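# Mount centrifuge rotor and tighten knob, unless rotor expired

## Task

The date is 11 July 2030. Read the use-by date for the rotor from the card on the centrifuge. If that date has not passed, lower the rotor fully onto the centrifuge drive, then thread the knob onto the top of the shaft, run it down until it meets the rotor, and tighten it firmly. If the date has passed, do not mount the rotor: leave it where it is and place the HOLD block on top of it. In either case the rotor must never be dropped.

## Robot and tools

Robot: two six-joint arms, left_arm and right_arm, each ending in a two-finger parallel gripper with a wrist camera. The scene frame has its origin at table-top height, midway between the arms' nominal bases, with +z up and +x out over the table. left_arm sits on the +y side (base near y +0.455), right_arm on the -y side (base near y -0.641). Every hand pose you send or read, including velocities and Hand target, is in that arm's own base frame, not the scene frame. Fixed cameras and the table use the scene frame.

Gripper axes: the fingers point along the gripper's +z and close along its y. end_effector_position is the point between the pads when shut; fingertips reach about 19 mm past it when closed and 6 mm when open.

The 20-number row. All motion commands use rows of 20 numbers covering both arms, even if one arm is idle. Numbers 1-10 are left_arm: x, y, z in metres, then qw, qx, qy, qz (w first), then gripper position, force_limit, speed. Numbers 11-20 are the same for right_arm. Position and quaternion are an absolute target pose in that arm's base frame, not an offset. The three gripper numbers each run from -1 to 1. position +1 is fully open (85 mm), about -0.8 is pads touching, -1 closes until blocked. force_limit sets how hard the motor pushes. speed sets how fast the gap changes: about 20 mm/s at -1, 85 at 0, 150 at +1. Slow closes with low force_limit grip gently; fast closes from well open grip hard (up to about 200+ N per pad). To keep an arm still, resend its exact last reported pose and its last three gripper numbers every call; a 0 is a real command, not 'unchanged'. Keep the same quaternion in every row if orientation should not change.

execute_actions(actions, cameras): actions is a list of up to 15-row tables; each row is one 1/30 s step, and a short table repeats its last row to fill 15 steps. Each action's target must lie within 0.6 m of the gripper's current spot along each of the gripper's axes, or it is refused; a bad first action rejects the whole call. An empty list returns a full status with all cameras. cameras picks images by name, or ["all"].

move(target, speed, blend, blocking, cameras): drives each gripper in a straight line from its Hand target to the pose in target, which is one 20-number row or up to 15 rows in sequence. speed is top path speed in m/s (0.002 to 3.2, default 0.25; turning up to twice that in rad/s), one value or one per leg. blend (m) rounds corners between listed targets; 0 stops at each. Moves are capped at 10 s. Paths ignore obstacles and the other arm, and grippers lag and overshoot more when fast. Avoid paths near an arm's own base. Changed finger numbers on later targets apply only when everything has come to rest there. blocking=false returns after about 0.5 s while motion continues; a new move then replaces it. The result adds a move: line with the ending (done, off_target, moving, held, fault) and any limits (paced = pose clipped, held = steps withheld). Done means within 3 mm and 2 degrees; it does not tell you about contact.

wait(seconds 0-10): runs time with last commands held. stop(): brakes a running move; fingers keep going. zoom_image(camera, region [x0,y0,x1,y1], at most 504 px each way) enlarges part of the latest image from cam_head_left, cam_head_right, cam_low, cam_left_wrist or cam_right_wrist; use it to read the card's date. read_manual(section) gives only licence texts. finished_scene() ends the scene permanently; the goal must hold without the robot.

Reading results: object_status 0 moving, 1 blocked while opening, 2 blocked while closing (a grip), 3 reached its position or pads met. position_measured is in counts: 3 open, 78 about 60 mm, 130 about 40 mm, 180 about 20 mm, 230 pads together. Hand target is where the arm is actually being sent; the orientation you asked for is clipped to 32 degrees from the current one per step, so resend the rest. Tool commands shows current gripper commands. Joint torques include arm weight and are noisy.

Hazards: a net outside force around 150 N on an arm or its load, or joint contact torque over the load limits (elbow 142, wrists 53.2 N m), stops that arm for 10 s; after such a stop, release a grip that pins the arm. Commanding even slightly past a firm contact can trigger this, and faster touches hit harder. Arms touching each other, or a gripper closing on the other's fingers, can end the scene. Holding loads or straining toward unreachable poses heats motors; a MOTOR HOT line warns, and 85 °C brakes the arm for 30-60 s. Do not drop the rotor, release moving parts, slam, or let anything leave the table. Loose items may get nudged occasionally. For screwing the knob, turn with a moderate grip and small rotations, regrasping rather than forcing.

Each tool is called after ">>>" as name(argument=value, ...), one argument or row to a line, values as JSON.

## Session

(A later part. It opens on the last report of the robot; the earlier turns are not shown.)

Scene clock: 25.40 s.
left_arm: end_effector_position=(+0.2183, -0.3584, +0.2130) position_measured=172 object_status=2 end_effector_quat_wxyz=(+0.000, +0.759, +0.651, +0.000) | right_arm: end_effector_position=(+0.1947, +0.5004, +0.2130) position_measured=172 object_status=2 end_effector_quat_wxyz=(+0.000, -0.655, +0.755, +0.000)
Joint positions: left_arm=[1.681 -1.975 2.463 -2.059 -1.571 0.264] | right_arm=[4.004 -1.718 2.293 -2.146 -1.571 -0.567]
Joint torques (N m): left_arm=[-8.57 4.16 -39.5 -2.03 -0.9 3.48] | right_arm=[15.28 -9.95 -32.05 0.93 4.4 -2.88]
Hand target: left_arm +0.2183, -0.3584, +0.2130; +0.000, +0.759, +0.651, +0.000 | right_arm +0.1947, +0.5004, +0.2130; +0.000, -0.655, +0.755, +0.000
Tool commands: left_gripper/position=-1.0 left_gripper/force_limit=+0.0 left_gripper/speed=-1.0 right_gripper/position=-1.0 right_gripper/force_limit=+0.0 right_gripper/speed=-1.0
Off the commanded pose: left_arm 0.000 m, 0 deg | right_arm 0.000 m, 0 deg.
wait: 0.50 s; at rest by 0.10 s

>>> move(
  target=[0.2183,-0.3584,0.243,0,0.7593,0.6508,0,-1,0,-1,0.1947,0.5004,0.243,0,0.6554,-0.7553,0,-1,0,-1],
  speed=0.05,
  cameras=["all"],
)

Scene clock: 26.53 s.
left_arm: end_effector_position=(+0.2183, -0.3584, +0.2429) position_measured=172 object_status=2 end_effector_quat_wxyz=(+0.000, +0.759, +0.651, +0.000) | right_arm: end_effector_position=(+0.1947, +0.5004, +0.2429) position_measured=172 object_status=2 end_effector_quat_wxyz=(+0.000, -0.655, +0.755, +0.000)
Joint positions: left_arm=[1.681 -2.008 2.422 -1.984 -1.571 0.264] | right_arm=[4.004 -1.751 2.259 -2.078 -1.571 -0.567]
Joint torques (N m): left_arm=[11.06 -61.92 -73.94 -0.04 2.65 -0.12] | right_arm=[-7.69 -43.09 -58.56 -0.58 -2.47 -0.29]
Hand target: left_arm +0.2183, -0.3584, +0.2430; +0.000, +0.759, +0.651, +0.000 | right_arm +0.1947, +0.5004, +0.2430; +0.000, -0.655, +0.755, +0.000
Off the commanded pose: left_arm 0.000 m, 0 deg | right_arm 0.000 m, 0 deg.
move: done
camera_calibration:
cam_left_wrist: T_world_to_cam=[[0.988608, -0.149319, -0.0189385, -0.252776], [-0.133998, -0.93043, 0.341094, -0.370399], [-0.0685528, -0.33467, -0.939838, 0.248923], [0, 0, 0, 1]] pos_world=[0.217328, -0.299067, 0.355501]
cam_right_wrist: T_world_to_cam=[[-0.988164, 0.153399, 0.00116455, 0.125249], [0.145107, 0.932231, 0.331495, -0.553791], [0.0497654, 0.32774, -0.943456, 0.181812], [0, 0, 0, 1]] pos_world=[0.195078, 0.437461, 0.354964]

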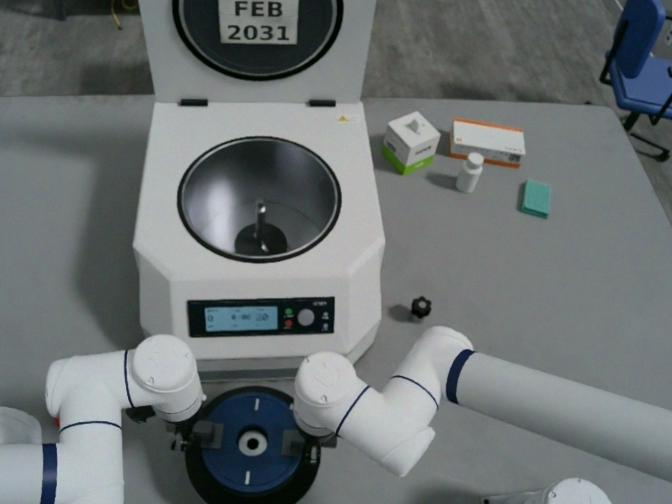

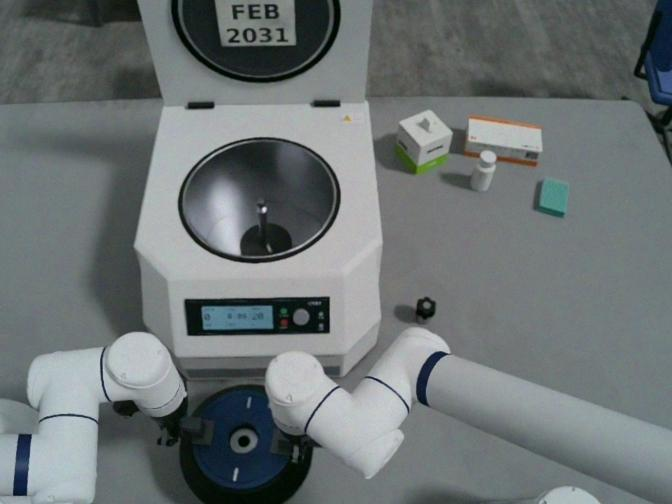

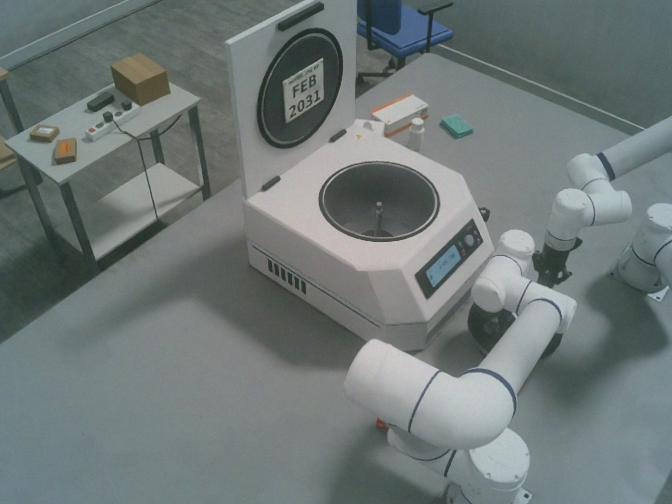

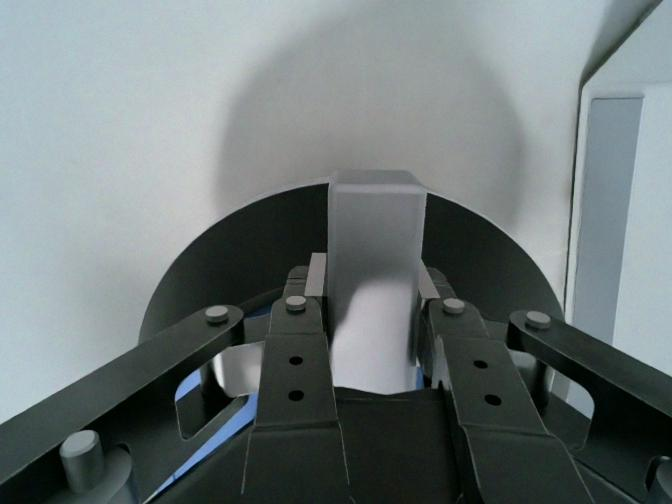

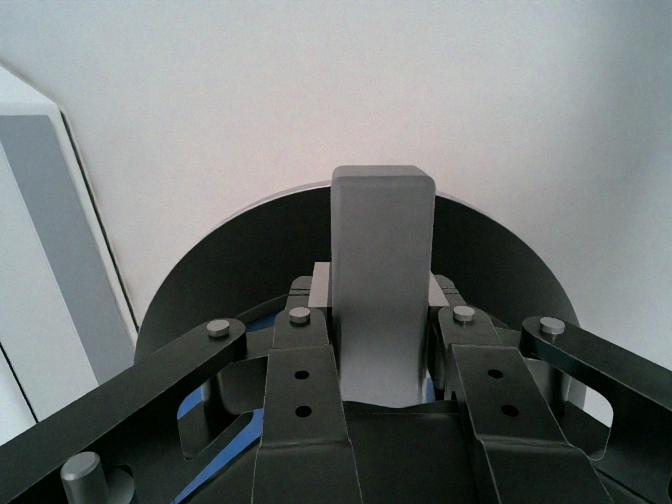

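>>> zoom_image(
  camera="cam_head_left",
  region=[220, 180, 310, 270],
)

>>> zoom_image(
  camera="cam_head_right",
  region=[220, 180, 310, 270],
)

>>> zoom_image(
  camera="cam_low",
  region=[330, 170, 430, 250],
)

Scaled by 5.600.

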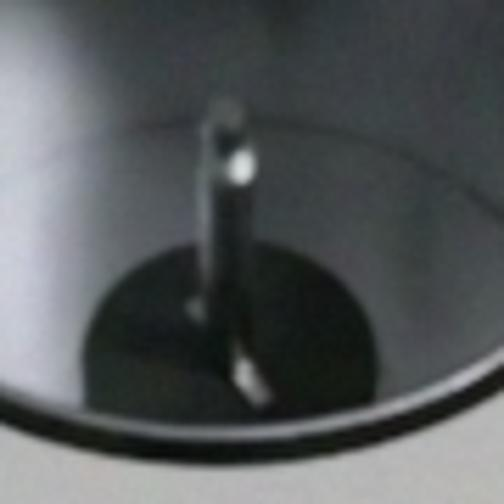

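Scaled by 5.600.

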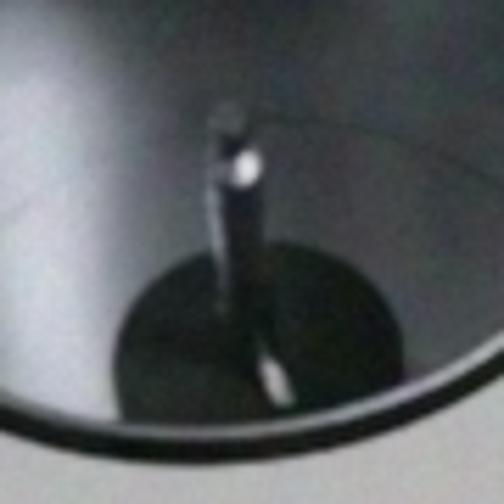

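Scaled by 5.040.

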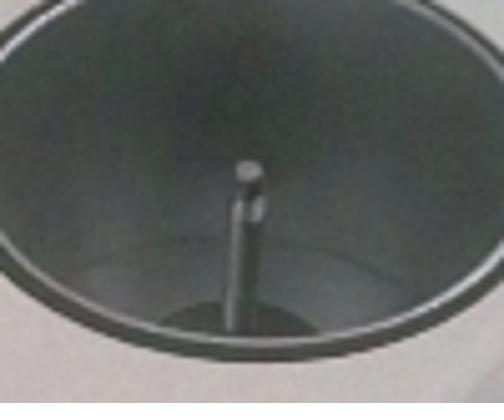

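>>> move(
  target=[
    [0.2183,-0.3585,0.56,0,0.7593,0.6508,0,-1,0,-1,0.1947,0.5004,0.56,0,0.6554,-0.7553,0,-1,0,-1],
    [0.2966,-0.3633,0.56,0,0.7223,0.6916,0,-1,0,-1,0.2996,0.4942,0.56,0,0.6960,-0.7180,0,-1,0,-1],
    [0.3747,-0.3694,0.56,0,0.6831,0.7304,0,-1,0,-1,0.4044,0.4895,0.56,0,0.7346,-0.6786,0,-1,0,-1],
    [0.4529,-0.3771,0.56,0,0.6418,0.7669,0,-1,0,-1,0.5092,0.4862,0.56,0,0.7708,-0.6372,0,-1,0,-1],
    [0.5313,-0.3861,0.56,0,0.5986,0.8011,0,-1,0,-1,0.6136,0.4843,0.56,0,0.8047,-0.5937,0,-1,0,-1],
    [0.6103,-0.3966,0.56,0,0.5535,0.8328,0,-1,0,-1,0.7177,0.4840,0.56,0,0.8362,-0.5484,0,-1,0,-1],
    [0.6896,-0.4084,0.56,0,0.5068,0.8621,0,-1,0,-1,0.8212,0.4850,0.56,0,0.8652,-0.5015,0,-1,0,-1],
  ],
  blend=[0.03,0.03,0.03,0.03,0.03,0.03,0],
  speed=0.2,
  cameras=["all"],
)

Scene clock: 34.40 s.
left_arm: end_effector_position=(+0.6895, -0.4084, +0.5600) position_measured=172 object_status=2 end_effector_quat_wxyz=(+0.000, +0.507, +0.862, +0.000) | right_arm: end_effector_position=(+0.8211, +0.4850, +0.5600) position_measured=172 object_status=2 end_effector_quat_wxyz=(+0.000, +0.865, -0.502, +0.000)
Joint positions: left_arm=[2.384 -1.418 1.353 -1.506 -1.571 0.305] | right_arm=[3.488 -1.145 0.996 -1.422 -1.571 -1.745]
Joint torques (N m): left_arm=[-1.06 -112.93 -97.11 -14.95 -3.35 -1.49] | right_arm=[19.18 -80.63 -74.34 -3.27 2.79 -3.53]
Hand target: left_arm +0.6896, -0.4084, +0.5600; +0.000, +0.507, +0.862, +0.000 | right_arm +0.8212, +0.4850, +0.5600; +0.000, +0.865, -0.501, +0.000
Off the commanded pose: left_arm 0.000 m, 0 deg | right_arm 0.000 m, 0 deg.
move: done
camera_calibration:
cam_left_wrist: T_world_to_cam=[[0.871853, 0.489402, -0.0188974, -0.378777], [0.465749, -0.816546, 0.341074, -0.829017], [0.151492, -0.306168, -0.939847, 0.422412], [0, 0, 0, 1]] pos_world=[0.652359, -0.362227, 0.672601]
cam_right_wrist: T_world_to_cam=[[-0.874019, -0.485891, 0.00118887, 0.962571], [-0.458075, 0.824794, 0.331484, -0.188042], [-0.162046, 0.289179, -0.94346, 0.647485], [0, 0, 0, 1]] pos_world=[0.860089, 0.435561, 0.672064]

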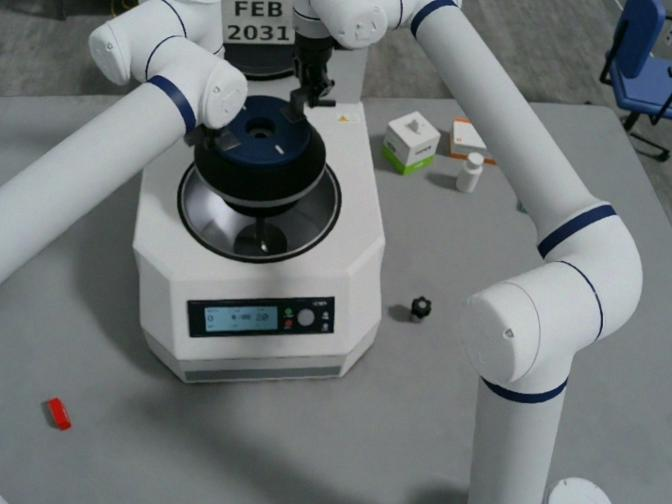

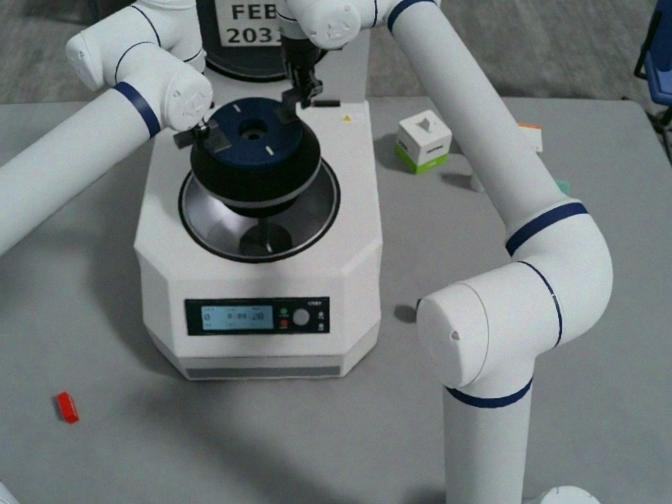

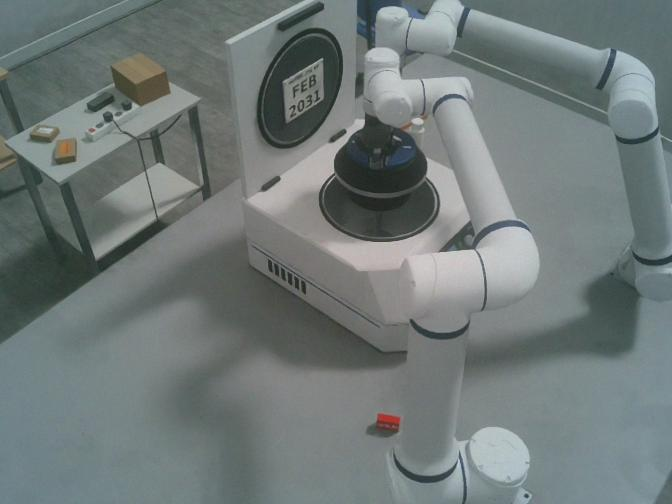

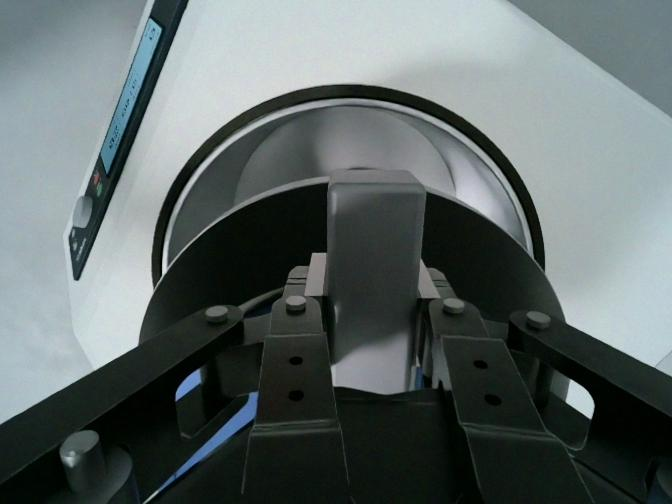

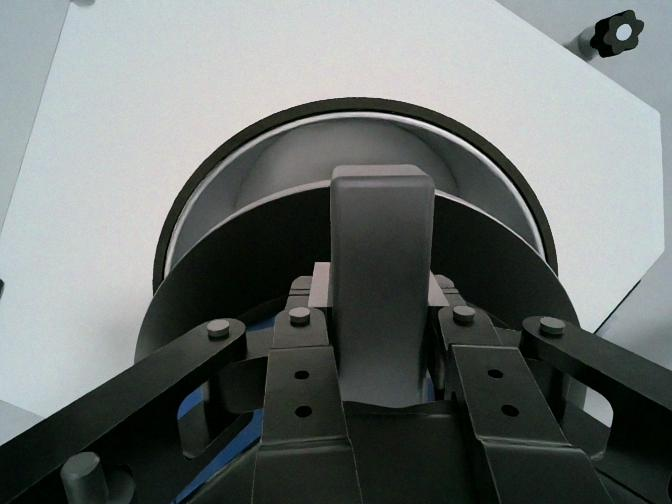

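>>> zoom_image(
  camera="cam_head_left",
  region=[180, 80, 340, 270],
)

>>> zoom_image(
  camera="cam_head_right",
  region=[170, 80, 340, 270],
)

>>> zoom_image(
  camera="cam_low",
  region=[310, 110, 450, 250],
)

Scaled by 2.653.

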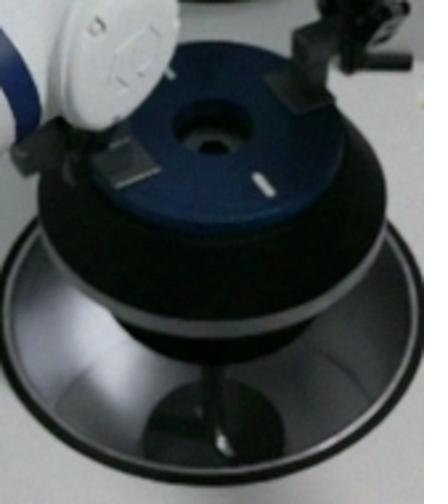

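Scaled by 2.653.

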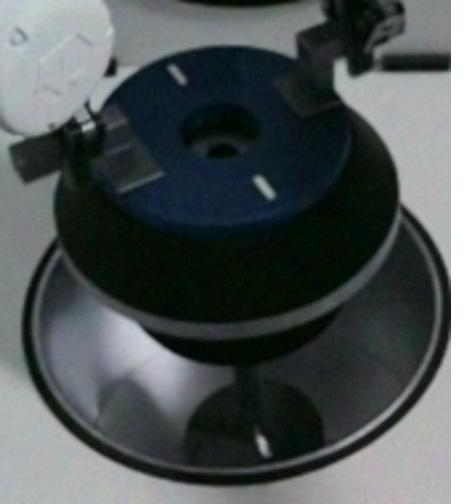

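Scaled by 3.600.

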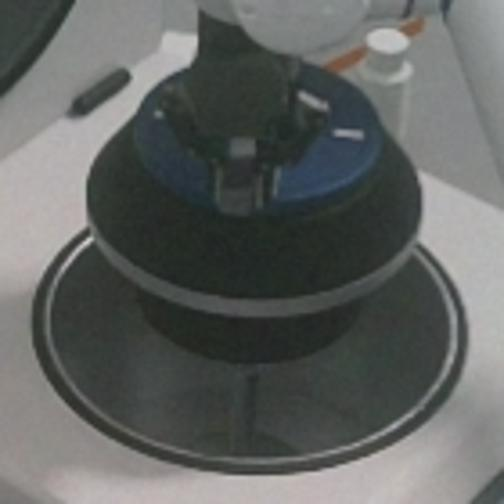

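>>> zoom_image(
  camera="cam_low",
  region=[325, 150, 435, 210],
)

>>> zoom_image(
  camera="cam_low",
  region=[345, 195, 415, 245],
)

>>> zoom_image(
  camera="cam_head_left",
  region=[225, 205, 305, 265],
)

>>> zoom_image(
  camera="cam_head_right",
  region=[225, 205, 305, 265],
)

Scaled by 4.582.

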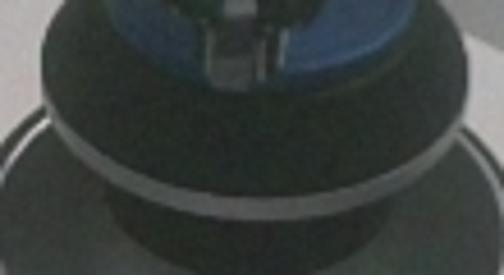

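Scaled by 7.200.

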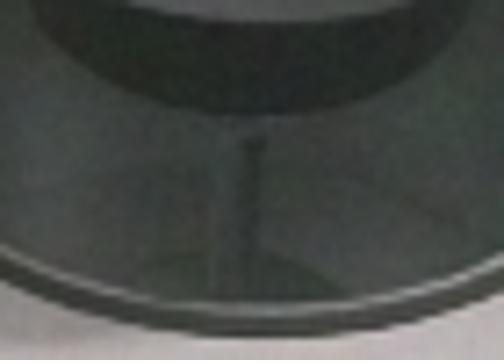

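Scaled by 6.300.

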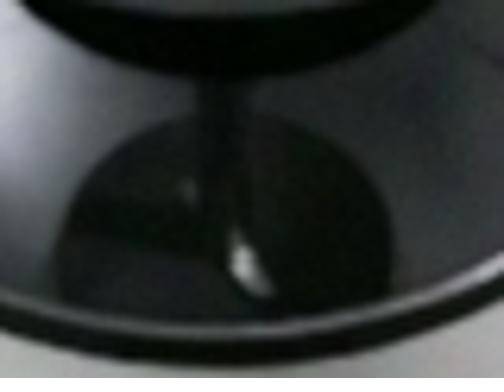

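Scaled by 6.300.

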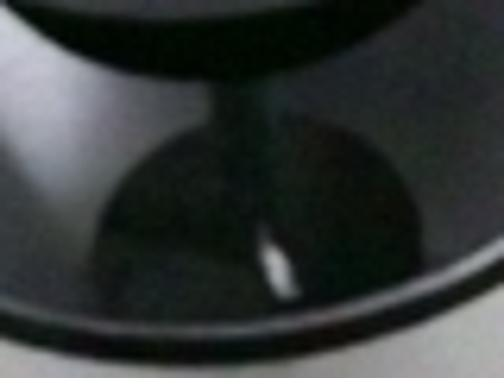

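>>> move(
  target=[
    [0.6881,-0.4064,0.515,0,0.5068,0.8621,0,-1,0,-1,0.8197,0.4870,0.515,0,0.8652,-0.5015,0,-1,0,-1],
    [0.6881,-0.4064,0.49,0,0.5068,0.8621,0,-1,0,-1,0.8197,0.4870,0.49,0,0.8652,-0.5015,0,-1,0,-1],
  ],
  blend=[0.005,0],
  speed=[0.08,0.03],
  cameras=["cam_head_left","cam_head_right","cam_low"],
)

>>> zoom_image(
  camera="cam_head_left",
  region=[180, 100, 340, 270],
)

>>> zoom_image(
  camera="cam_head_right",
  region=[180, 100, 340, 270],
)

Scene clock: 37.73 s.
left_arm: end_effector_position=(+0.6881, -0.4064, +0.4902) position_measured=172 object_status=2 end_effector_quat_wxyz=(+0.000, +0.507, +0.862, +0.000) | right_arm: end_effector_position=(+0.8197, +0.4870, +0.4902) position_measured=172 object_status=2 end_effector_quat_wxyz=(+0.000, +0.865, -0.501, +0.000)
Joint positions: left_arm=[2.384 -1.422 1.48 -1.629 -1.571 0.305] | right_arm=[3.49 -1.156 1.135 -1.55 -1.571 -1.742]
Joint torques (N m): left_arm=[1.36 -118.87 -79.12 -22.29 -0.08 3.66] | right_arm=[27.41 -97.9 -60.96 -7.09 2.87 3.18]
Hand target: left_arm +0.6881, -0.4064, +0.4900; +0.000, +0.507, +0.862, +0.000 | right_arm +0.8197, +0.4870, +0.4900; +0.000, +0.865, -0.501, +0.000
Off the commanded pose: left_arm 0.000 m, 0 deg | right_arm 0.000 m, 0 deg.
move: done
Images, in order (width x height): cam_head_left 672x504, cam_head_right 672x504, cam_low 672x504.

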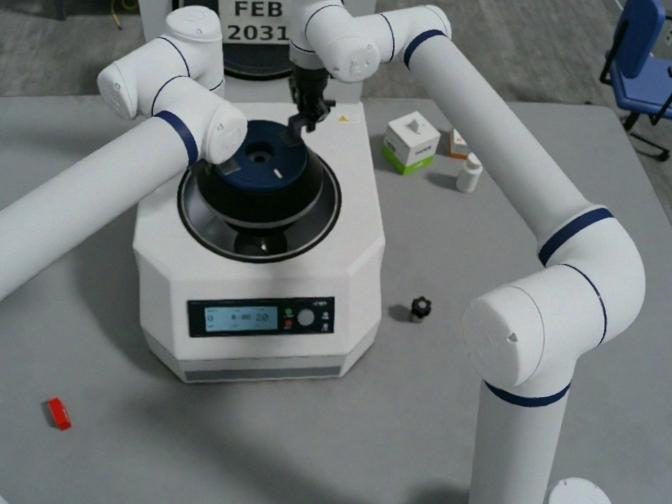

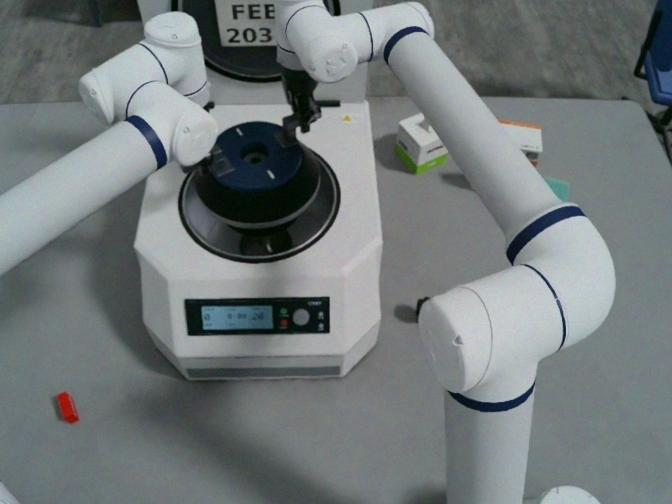

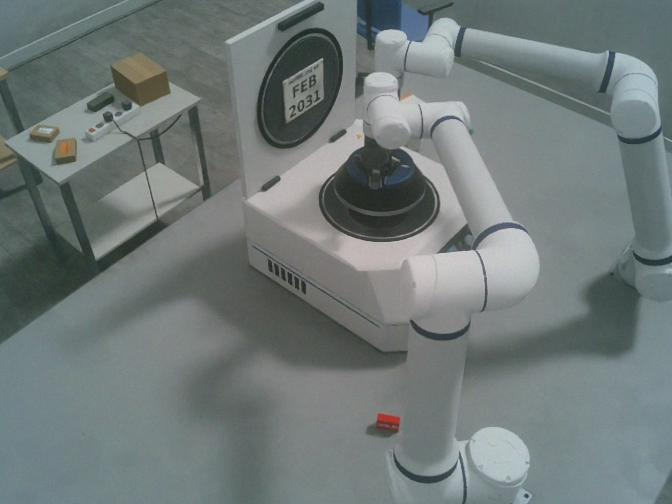

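Scaled by 2.965.

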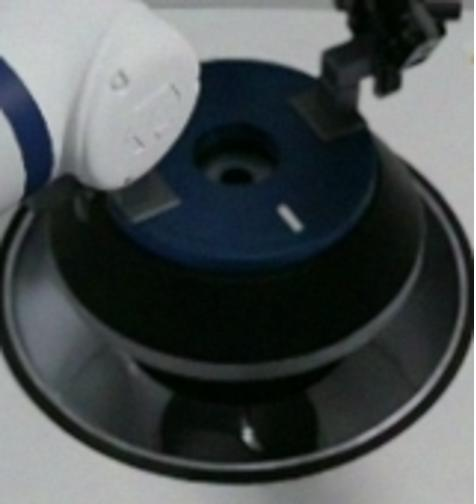

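Scaled by 2.965.

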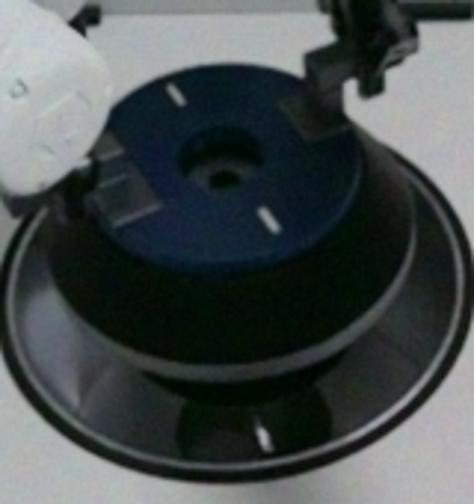

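>>> move(
  target=[0.6881,-0.4064,0.478,0,0.5068,0.8621,0,-1,0,-1,0.8197,0.4870,0.478,0,0.8652,-0.5015,0,-1,0,-1],
  speed=0.03,
)

>>> move(
  target=[0.6881,-0.4064,0.47,0,0.5068,0.8621,0,-1,0,-1,0.8197,0.4870,0.47,0,0.8652,-0.5015,0,-1,0,-1],
  speed=0.02,
)

>>> move(
  target=[0.6881,-0.4064,0.462,0,0.5068,0.8621,0,-1,0,-1,0.8197,0.4870,0.462,0,0.8652,-0.5015,0,-1,0,-1],
  speed=0.02,
  cameras=["cam_head_left","cam_head_right","cam_low"],
)

Scene clock: 38.80 s.
left_arm: end_effector_position=(+0.6881, -0.4064, +0.4781) position_measured=172 object_status=2 end_effector_quat_wxyz=(+0.000, +0.507, +0.862, +0.000) | right_arm: end_effector_position=(+0.8197, +0.4870, +0.4781) position_measured=172 object_status=2 end_effector_quat_wxyz=(+0.000, +0.865, -0.501, +0.000)
Joint positions: left_arm=[2.384 -1.421 1.5 -1.65 -1.571 0.305] | right_arm=[3.49 -1.156 1.156 -1.571 -1.571 -1.742]
Joint torques (N m): left_arm=[-1.7 -119.29 -78.63 -21.47 -0.34 3.11] | right_arm=[20.11 -97.55 -60.29 -6.12 3.11 2.6]
Hand target: left_arm +0.6881, -0.4064, +0.4780; +0.000, +0.507, +0.862, +0.000 | right_arm +0.8197, +0.4870, +0.4780; +0.000, +0.865, -0.501, +0.000
Off the commanded pose: left_arm 0.000 m, 0 deg | right_arm 0.000 m, 0 deg.
move: done

Scene clock: 39.57 s.
left_arm: end_effector_position=(+0.6881, -0.4064, +0.4702) position_measured=172 object_status=2 end_effector_quat_wxyz=(+0.000, +0.507, +0.862, +0.000) | right_arm: end_effector_position=(+0.8197, +0.4870, +0.4702) position_measured=172 object_status=2 end_effector_quat_wxyz=(+0.000, +0.865, -0.501, +0.000)
Joint positions: left_arm=[2.384 -1.42 1.513 -1.664 -1.571 0.305] | right_arm=[3.49 -1.156 1.17 -1.585 -1.571 -1.742]
Joint torques (N m): left_arm=[-4.41 -101.61 -69.7 -22.57 -0.2 2.96] | right_arm=[20.82 -77.69 -62.15 -6.68 3.59 2.31]
Hand target: left_arm +0.6881, -0.4064, +0.4700; +0.000, +0.507, +0.862, +0.000 | right_arm +0.8197, +0.4870, +0.4700; +0.000, +0.865, -0.501, +0.000
Off the commanded pose: left_arm 0.000 m, 0 deg | right_arm 0.000 m, 0 deg.
move: done

Scene clock: 40.33 s.
left_arm: end_effector_position=(+0.6881, -0.4064, +0.4621) position_measured=172 object_status=2 end_effector_quat_wxyz=(+0.000, +0.507, +0.862, +0.000) | right_arm: end_effector_position=(+0.8197, +0.4870, +0.4621) position_measured=172 object_status=2 end_effector_quat_wxyz=(+0.000, +0.865, -0.501, +0.000)
Joint positions: left_arm=[2.384 -1.418 1.525 -1.678 -1.571 0.305] | right_arm=[3.49 -1.156 1.184 -1.599 -1.571 -1.742]
Joint torques (N m): left_arm=[-7.71 -91.55 -71.38 -24.41 -0.14 2.69] | right_arm=[19.38 -85.88 -68.81 -8.26 3.41 2.06]
Hand target: left_arm +0.6881, -0.4064, +0.4620; +0.000, +0.507, +0.862, +0.000 | right_arm +0.8197, +0.4870, +0.4620; +0.000, +0.865, -0.501, +0.000
Off the commanded pose: left_arm 0.000 m, 0 deg | right_arm 0.000 m, 0 deg.
move: done
Images, in order (width x height): cam_head_left 672x504, cam_head_right 672x504, cam_low 672x504.

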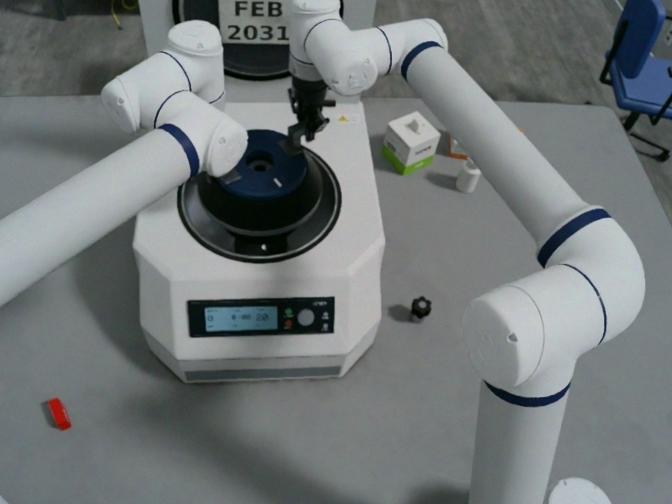

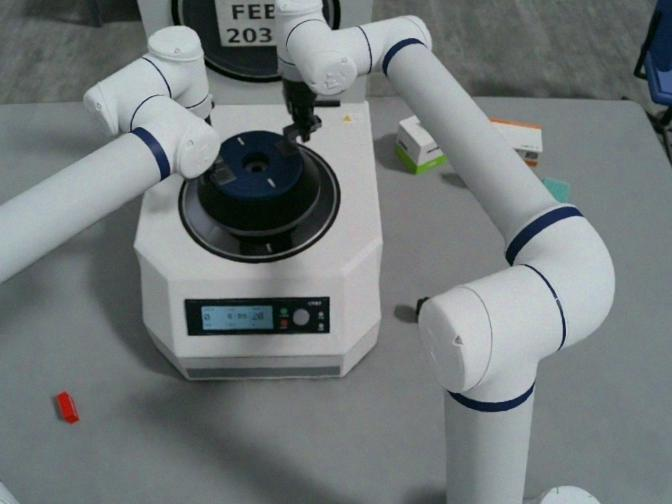

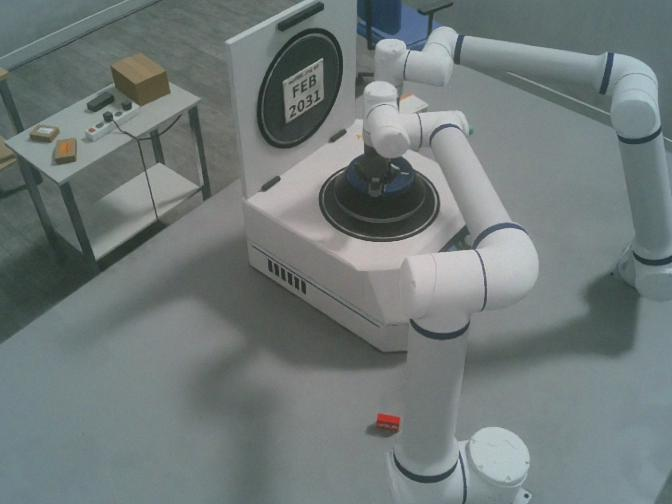

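>>> zoom_image(
  camera="cam_head_left",
  region=[190, 120, 330, 270],
)

>>> zoom_image(
  camera="cam_head_right",
  region=[190, 120, 330, 270],
)

>>> wait(
  seconds=0.1,
  cameras=["cam_left_wrist","cam_right_wrist"],
)

Scaled by 3.360.

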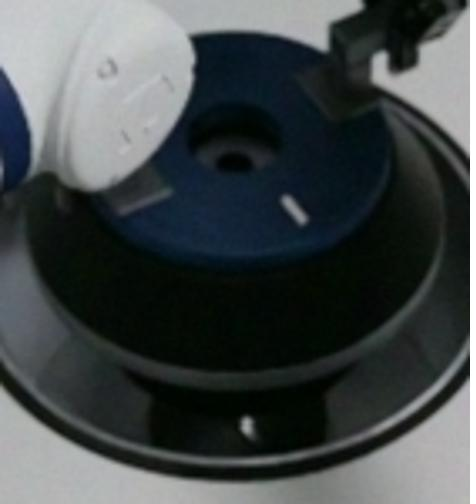

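Scaled by 3.360.

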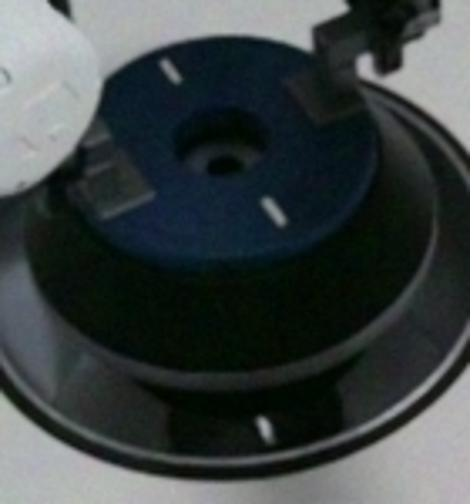

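Scene clock: 40.60 s.
left_arm: end_effector_position=(+0.6881, -0.4064, +0.4620) position_measured=172 object_status=2 end_effector_quat_wxyz=(+0.000, +0.507, +0.862, +0.000) | right_arm: end_effector_position=(+0.8197, +0.4870, +0.4620) position_measured=172 object_status=2 end_effector_quat_wxyz=(+0.000, +0.865, -0.501, +0.000)
Joint positions: left_arm=[2.384 -1.418 1.526 -1.678 -1.571 0.305] | right_arm=[3.49 -1.156 1.184 -1.599 -1.571 -1.742]
Joint torques (N m): left_arm=[-10.53 -93.07 -71.18 -24.27 -0.02 2.45] | right_arm=[22.71 -83.78 -69.18 -8.32 4.36 1.85]
Hand target: left_arm +0.6881, -0.4064, +0.4620; +0.000, +0.507, +0.862, +0.000 | right_arm +0.8197, +0.4870, +0.4620; +0.000, +0.865, -0.501, +0.000
Tool commands: left_gripper/position=-1.0 left_gripper/force_limit=+0.0 left_gripper/speed=-1.0 right_gripper/position=-1.0 right_gripper/force_limit=+0.0 right_gripper/speed=-1.0
Off the commanded pose: left_arm 0.000 m, 0 deg | right_arm 0.000 m, 0 deg.
wait: 0.10 s; at rest from the start
camera_calibration:
cam_left_wrist: T_world_to_cam=[[0.871813, 0.489473, -0.0189277, -0.38023], [0.465824, -0.816503, 0.341072, -0.793293], [0.151491, -0.306168, -0.939846, 0.331147], [0, 0, 0, 1]] pos_world=[0.650859, -0.360227, 0.574601]
cam_right_wrist: T_world_to_cam=[[-0.873942, -0.486029, 0.00122702, 0.962408], [-0.458187, 0.824715, 0.331526, -0.157741], [-0.162143, 0.289172, -0.943445, 0.554298], [0, 0, 0, 1]] pos_world=[0.85869, 0.437562, 0.574064]
Images, in order (width x height): cam_left_wrist 672x504, cam_right_wrist 672x504.

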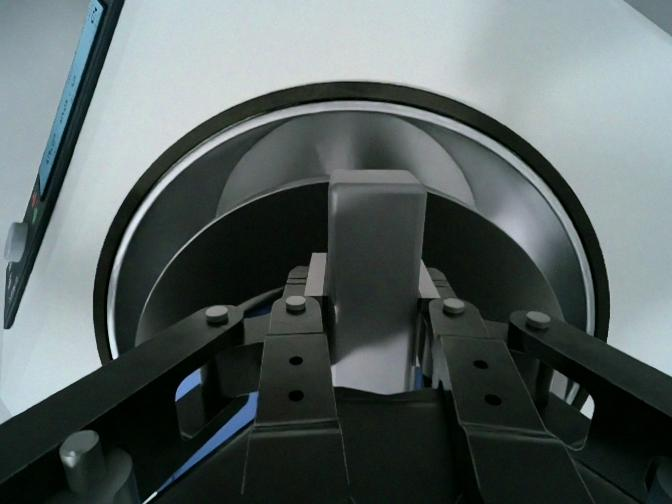

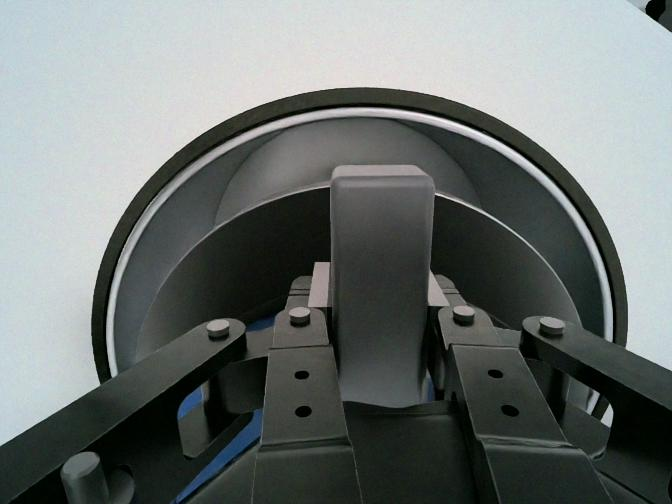

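>>> move(
  target=[0.6881,-0.4064,0.452,0,0.5068,0.8621,0,-1,0,-1,0.8197,0.4870,0.452,0,0.8652,-0.5015,0,-1,0,-1],
  speed=0.02,
)

>>> move(
  target=[0.6881,-0.4064,0.442,0,0.5068,0.8621,0,-1,0,-1,0.8197,0.4870,0.442,0,0.8652,-0.5015,0,-1,0,-1],
  speed=0.02,
  cameras=["cam_head_left","cam_head_right","cam_left_wrist"],
)

>>> zoom_image(
  camera="cam_head_left",
  region=[190, 120, 330, 270],
)

>>> zoom_image(
  camera="cam_head_right",
  region=[190, 120, 330, 270],
)

Scene clock: 41.67 s.
left_arm: end_effector_position=(+0.6881, -0.4064, +0.4521) position_measured=172 object_status=2 end_effector_quat_wxyz=(+0.000, +0.507, +0.862, +0.000) | right_arm: end_effector_position=(+0.8197, +0.4870, +0.4521) position_measured=172 object_status=2 end_effector_quat_wxyz=(+0.000, +0.865, -0.501, +0.000)
Joint positions: left_arm=[2.384 -1.416 1.541 -1.695 -1.571 0.305] | right_arm=[3.49 -1.155 1.2 -1.616 -1.571 -1.742]
Joint torques (N m): left_arm=[-14.57 -89.66 -69.89 -24.24 0.32 2.19] | right_arm=[21.39 -85.47 -70.23 -8.25 4.11 1.75]
Hand target: left_arm +0.6881, -0.4064, +0.4520; +0.000, +0.507, +0.862, +0.000 | right_arm +0.8197, +0.4870, +0.4520; +0.000, +0.865, -0.501, +0.000
Off the commanded pose: left_arm 0.000 m, 0 deg | right_arm 0.000 m, 0 deg.
move: done

Scene clock: 42.47 s.
left_arm: end_effector_position=(+0.6881, -0.4064, +0.4421) position_measured=172 object_status=2 end_effector_quat_wxyz=(+0.000, +0.507, +0.862, +0.000) | right_arm: end_effector_position=(+0.8197, +0.4870, +0.4421) position_measured=172 object_status=2 end_effector_quat_wxyz=(+0.000, +0.865, -0.501, +0.000)
Joint positions: left_arm=[2.384 -1.414 1.556 -1.713 -1.571 0.305] | right_arm=[3.49 -1.154 1.216 -1.633 -1.571 -1.742]
Joint torques (N m): left_arm=[-16.43 -87.1 -70.93 -24.51 0.09 2.11] | right_arm=[19.44 -85.8 -69.24 -8.88 4.34 1.02]
Hand target: left_arm +0.6881, -0.4064, +0.4420; +0.000, +0.507, +0.862, +0.000 | right_arm +0.8197, +0.4870, +0.4420; +0.000, +0.865, -0.501, +0.000
Off the commanded pose: left_arm 0.000 m, 0 deg | right_arm 0.000 m, 0 deg.
move: done
camera_calibration:
cam_left_wrist: T_world_to_cam=[[0.871813, 0.489473, -0.0189277, -0.380607], [0.465824, -0.816503, 0.341072, -0.786506], [0.151491, -0.306168, -0.939846, 0.312444], [0, 0, 0, 1]] pos_world=[0.650859, -0.360227, 0.554701]
Images, in order (width x height): cam_head_left 672x504, cam_head_right 672x504, cam_left_wrist 672x504.

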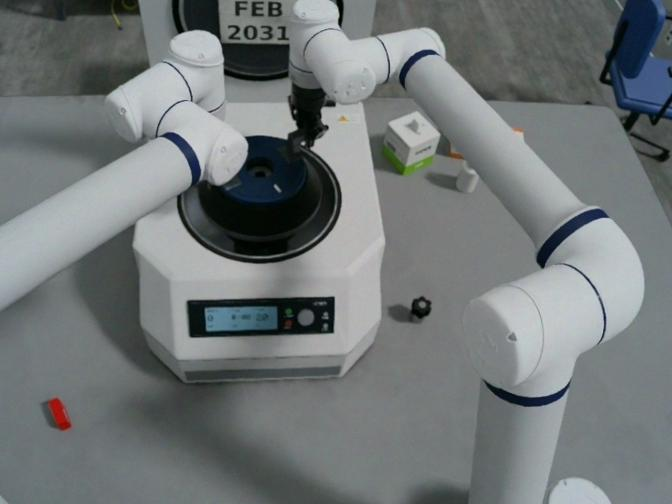

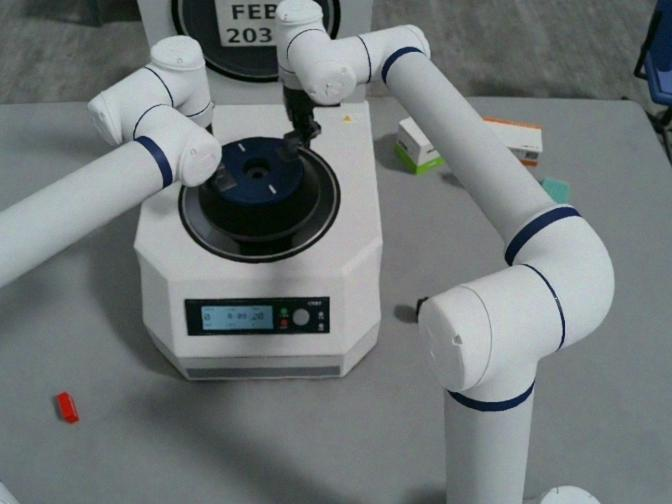

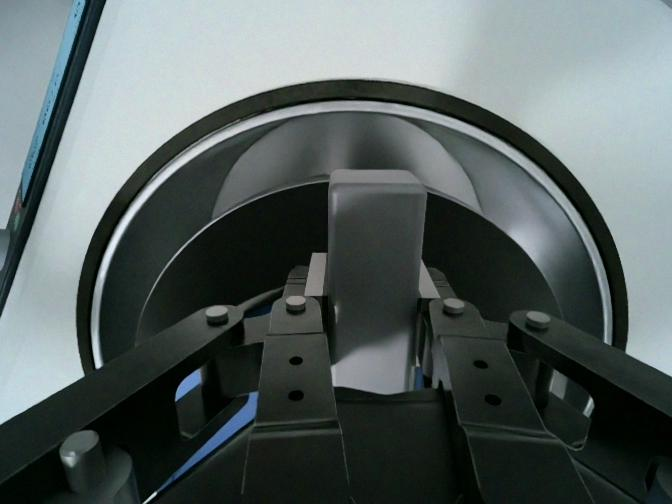

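Scaled by 3.360.

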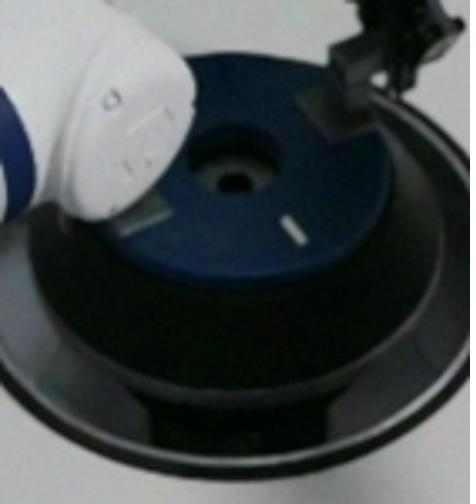

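Scaled by 3.360.

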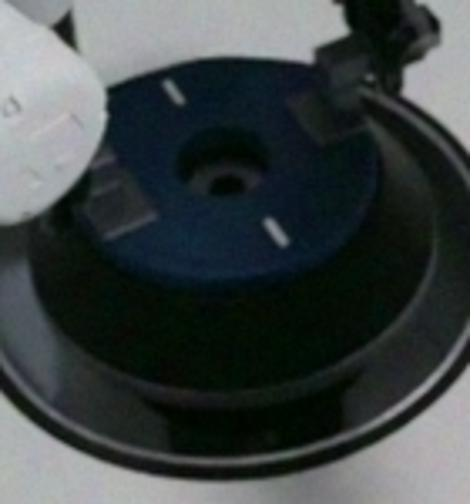

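>>> move(
  target=[0.6881,-0.4064,0.43,0,0.5068,0.8621,0,-1,0,-1,0.8197,0.4870,0.43,0,0.8652,-0.5015,0,-1,0,-1],
  speed=0.02,
)

>>> move(
  target=[0.6881,-0.4064,0.415,0,0.5068,0.8621,0,-1,0,-1,0.8197,0.4870,0.415,0,0.8652,-0.5015,0,-1,0,-1],
  speed=0.025,
  cameras=["cam_head_left","cam_head_right","cam_left_wrist","cam_right_wrist"],
)

>>> zoom_image(
  camera="cam_head_left",
  region=[220, 140, 300, 220],
)

>>> zoom_image(
  camera="cam_head_right",
  region=[220, 140, 300, 220],
)

Scene clock: 43.53 s.
left_arm: end_effector_position=(+0.6881, -0.4064, +0.4301) position_measured=172 object_status=2 end_effector_quat_wxyz=(+0.000, +0.507, +0.862, +0.000) | right_arm: end_effector_position=(+0.8197, +0.4870, +0.4301) position_measured=172 object_status=2 end_effector_quat_wxyz=(+0.000, +0.865, -0.501, +0.000)
Joint positions: left_arm=[2.384 -1.411 1.574 -1.733 -1.571 0.305] | right_arm=[3.49 -1.153 1.235 -1.654 -1.571 -1.742]
Joint torques (N m): left_arm=[-21.56 -84.14 -69.76 -25.73 -0.14 1.45] | right_arm=[19.29 -87.98 -70.83 -8.76 3.22 0.65]
Hand target: left_arm +0.6881, -0.4064, +0.4300; +0.000, +0.507, +0.862, +0.000 | right_arm +0.8197, +0.4870, +0.4300; +0.000, +0.865, -0.501, +0.000
Off the commanded pose: left_arm 0.000 m, 0 deg | right_arm 0.000 m, 0 deg.
move: done

Scene clock: 44.47 s.
left_arm: end_effector_position=(+0.6881, -0.4064, +0.4151) position_measured=172 object_status=2 end_effector_quat_wxyz=(+0.000, +0.507, +0.862, +0.000) | right_arm: end_effector_position=(+0.8197, +0.4870, +0.4151) position_measured=172 object_status=2 end_effector_quat_wxyz=(+0.000, +0.865, -0.501, +0.000)
Joint positions: left_arm=[2.384 -1.407 1.595 -1.759 -1.571 0.305] | right_arm=[3.49 -1.15 1.258 -1.679 -1.571 -1.742]
Joint torques (N m): left_arm=[-22.97 -78.03 -68.01 -26.07 -0.04 1.17] | right_arm=[18.91 -87.73 -73.14 -9.41 2.36 0.71]
Hand target: left_arm +0.6881, -0.4064, +0.4150; +0.000, +0.507, +0.862, +0.000 | right_arm +0.8197, +0.4870, +0.4150; +0.000, +0.865, -0.501, +0.000
Off the commanded pose: left_arm 0.000 m, 0 deg | right_arm 0.000 m, 0 deg.
move: done
camera_calibration:
cam_left_wrist: T_world_to_cam=[[0.871813, 0.489473, -0.0189277, -0.381118], [0.465824, -0.816503, 0.341072, -0.777297], [0.151491, -0.306168, -0.939846, 0.287068], [0, 0, 0, 1]] pos_world=[0.650859, -0.360227, 0.527701]
cam_right_wrist: T_world_to_cam=[[-0.873942, -0.486029, 0.00122702, 0.962466], [-0.458187, 0.824715, 0.331526, -0.142192], [-0.162143, 0.289172, -0.943445, 0.51005], [0, 0, 0, 1]] pos_world=[0.85869, 0.437562, 0.527164]
Images, in order (width x height): cam_head_left 672x504, cam_head_right 672x504, cam_left_wrist 672x504, cam_right_wrist 672x504.

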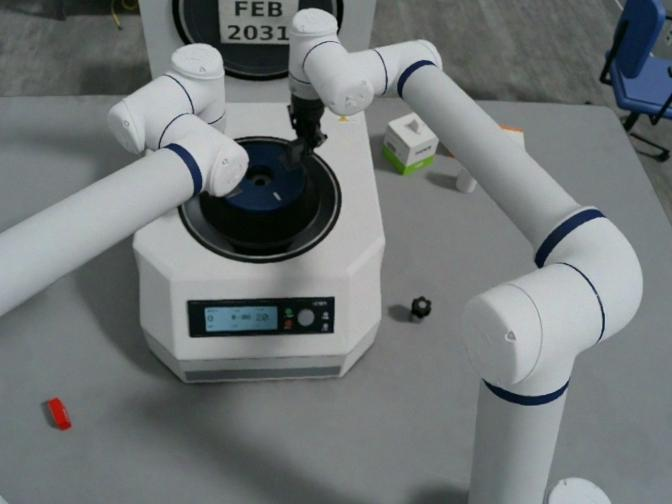

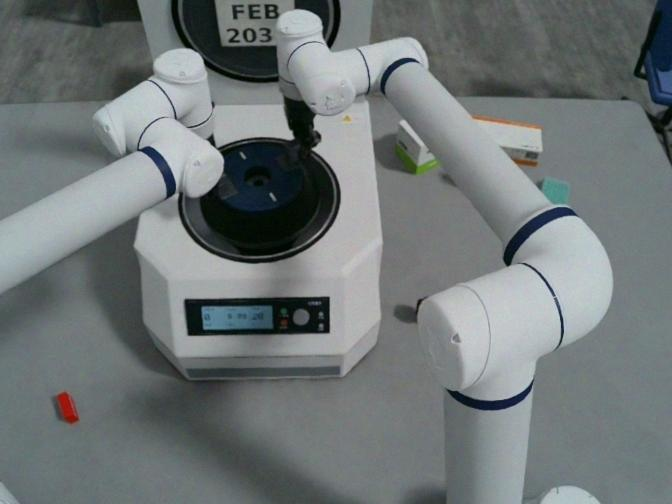

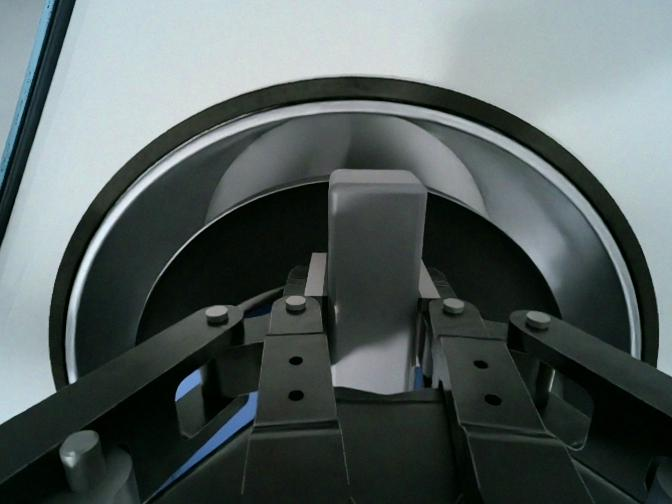

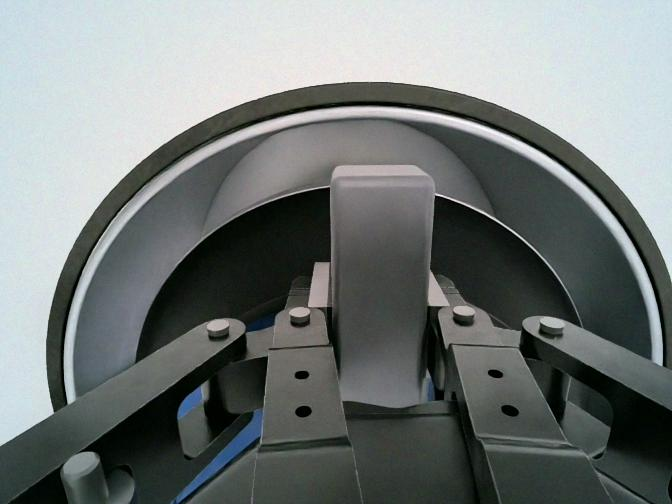

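Scaled by 6.300.

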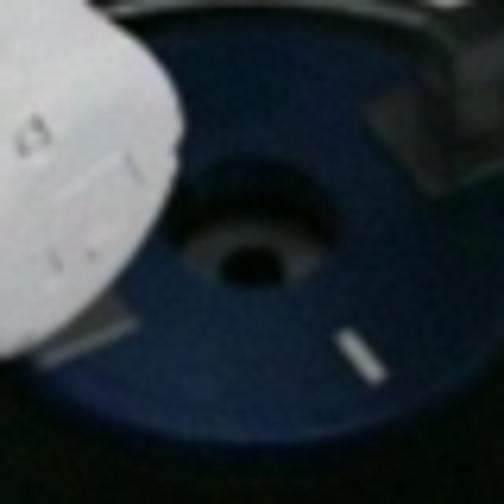

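Scaled by 6.300.

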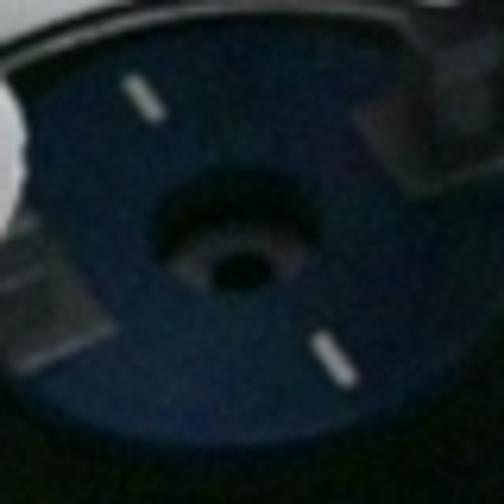

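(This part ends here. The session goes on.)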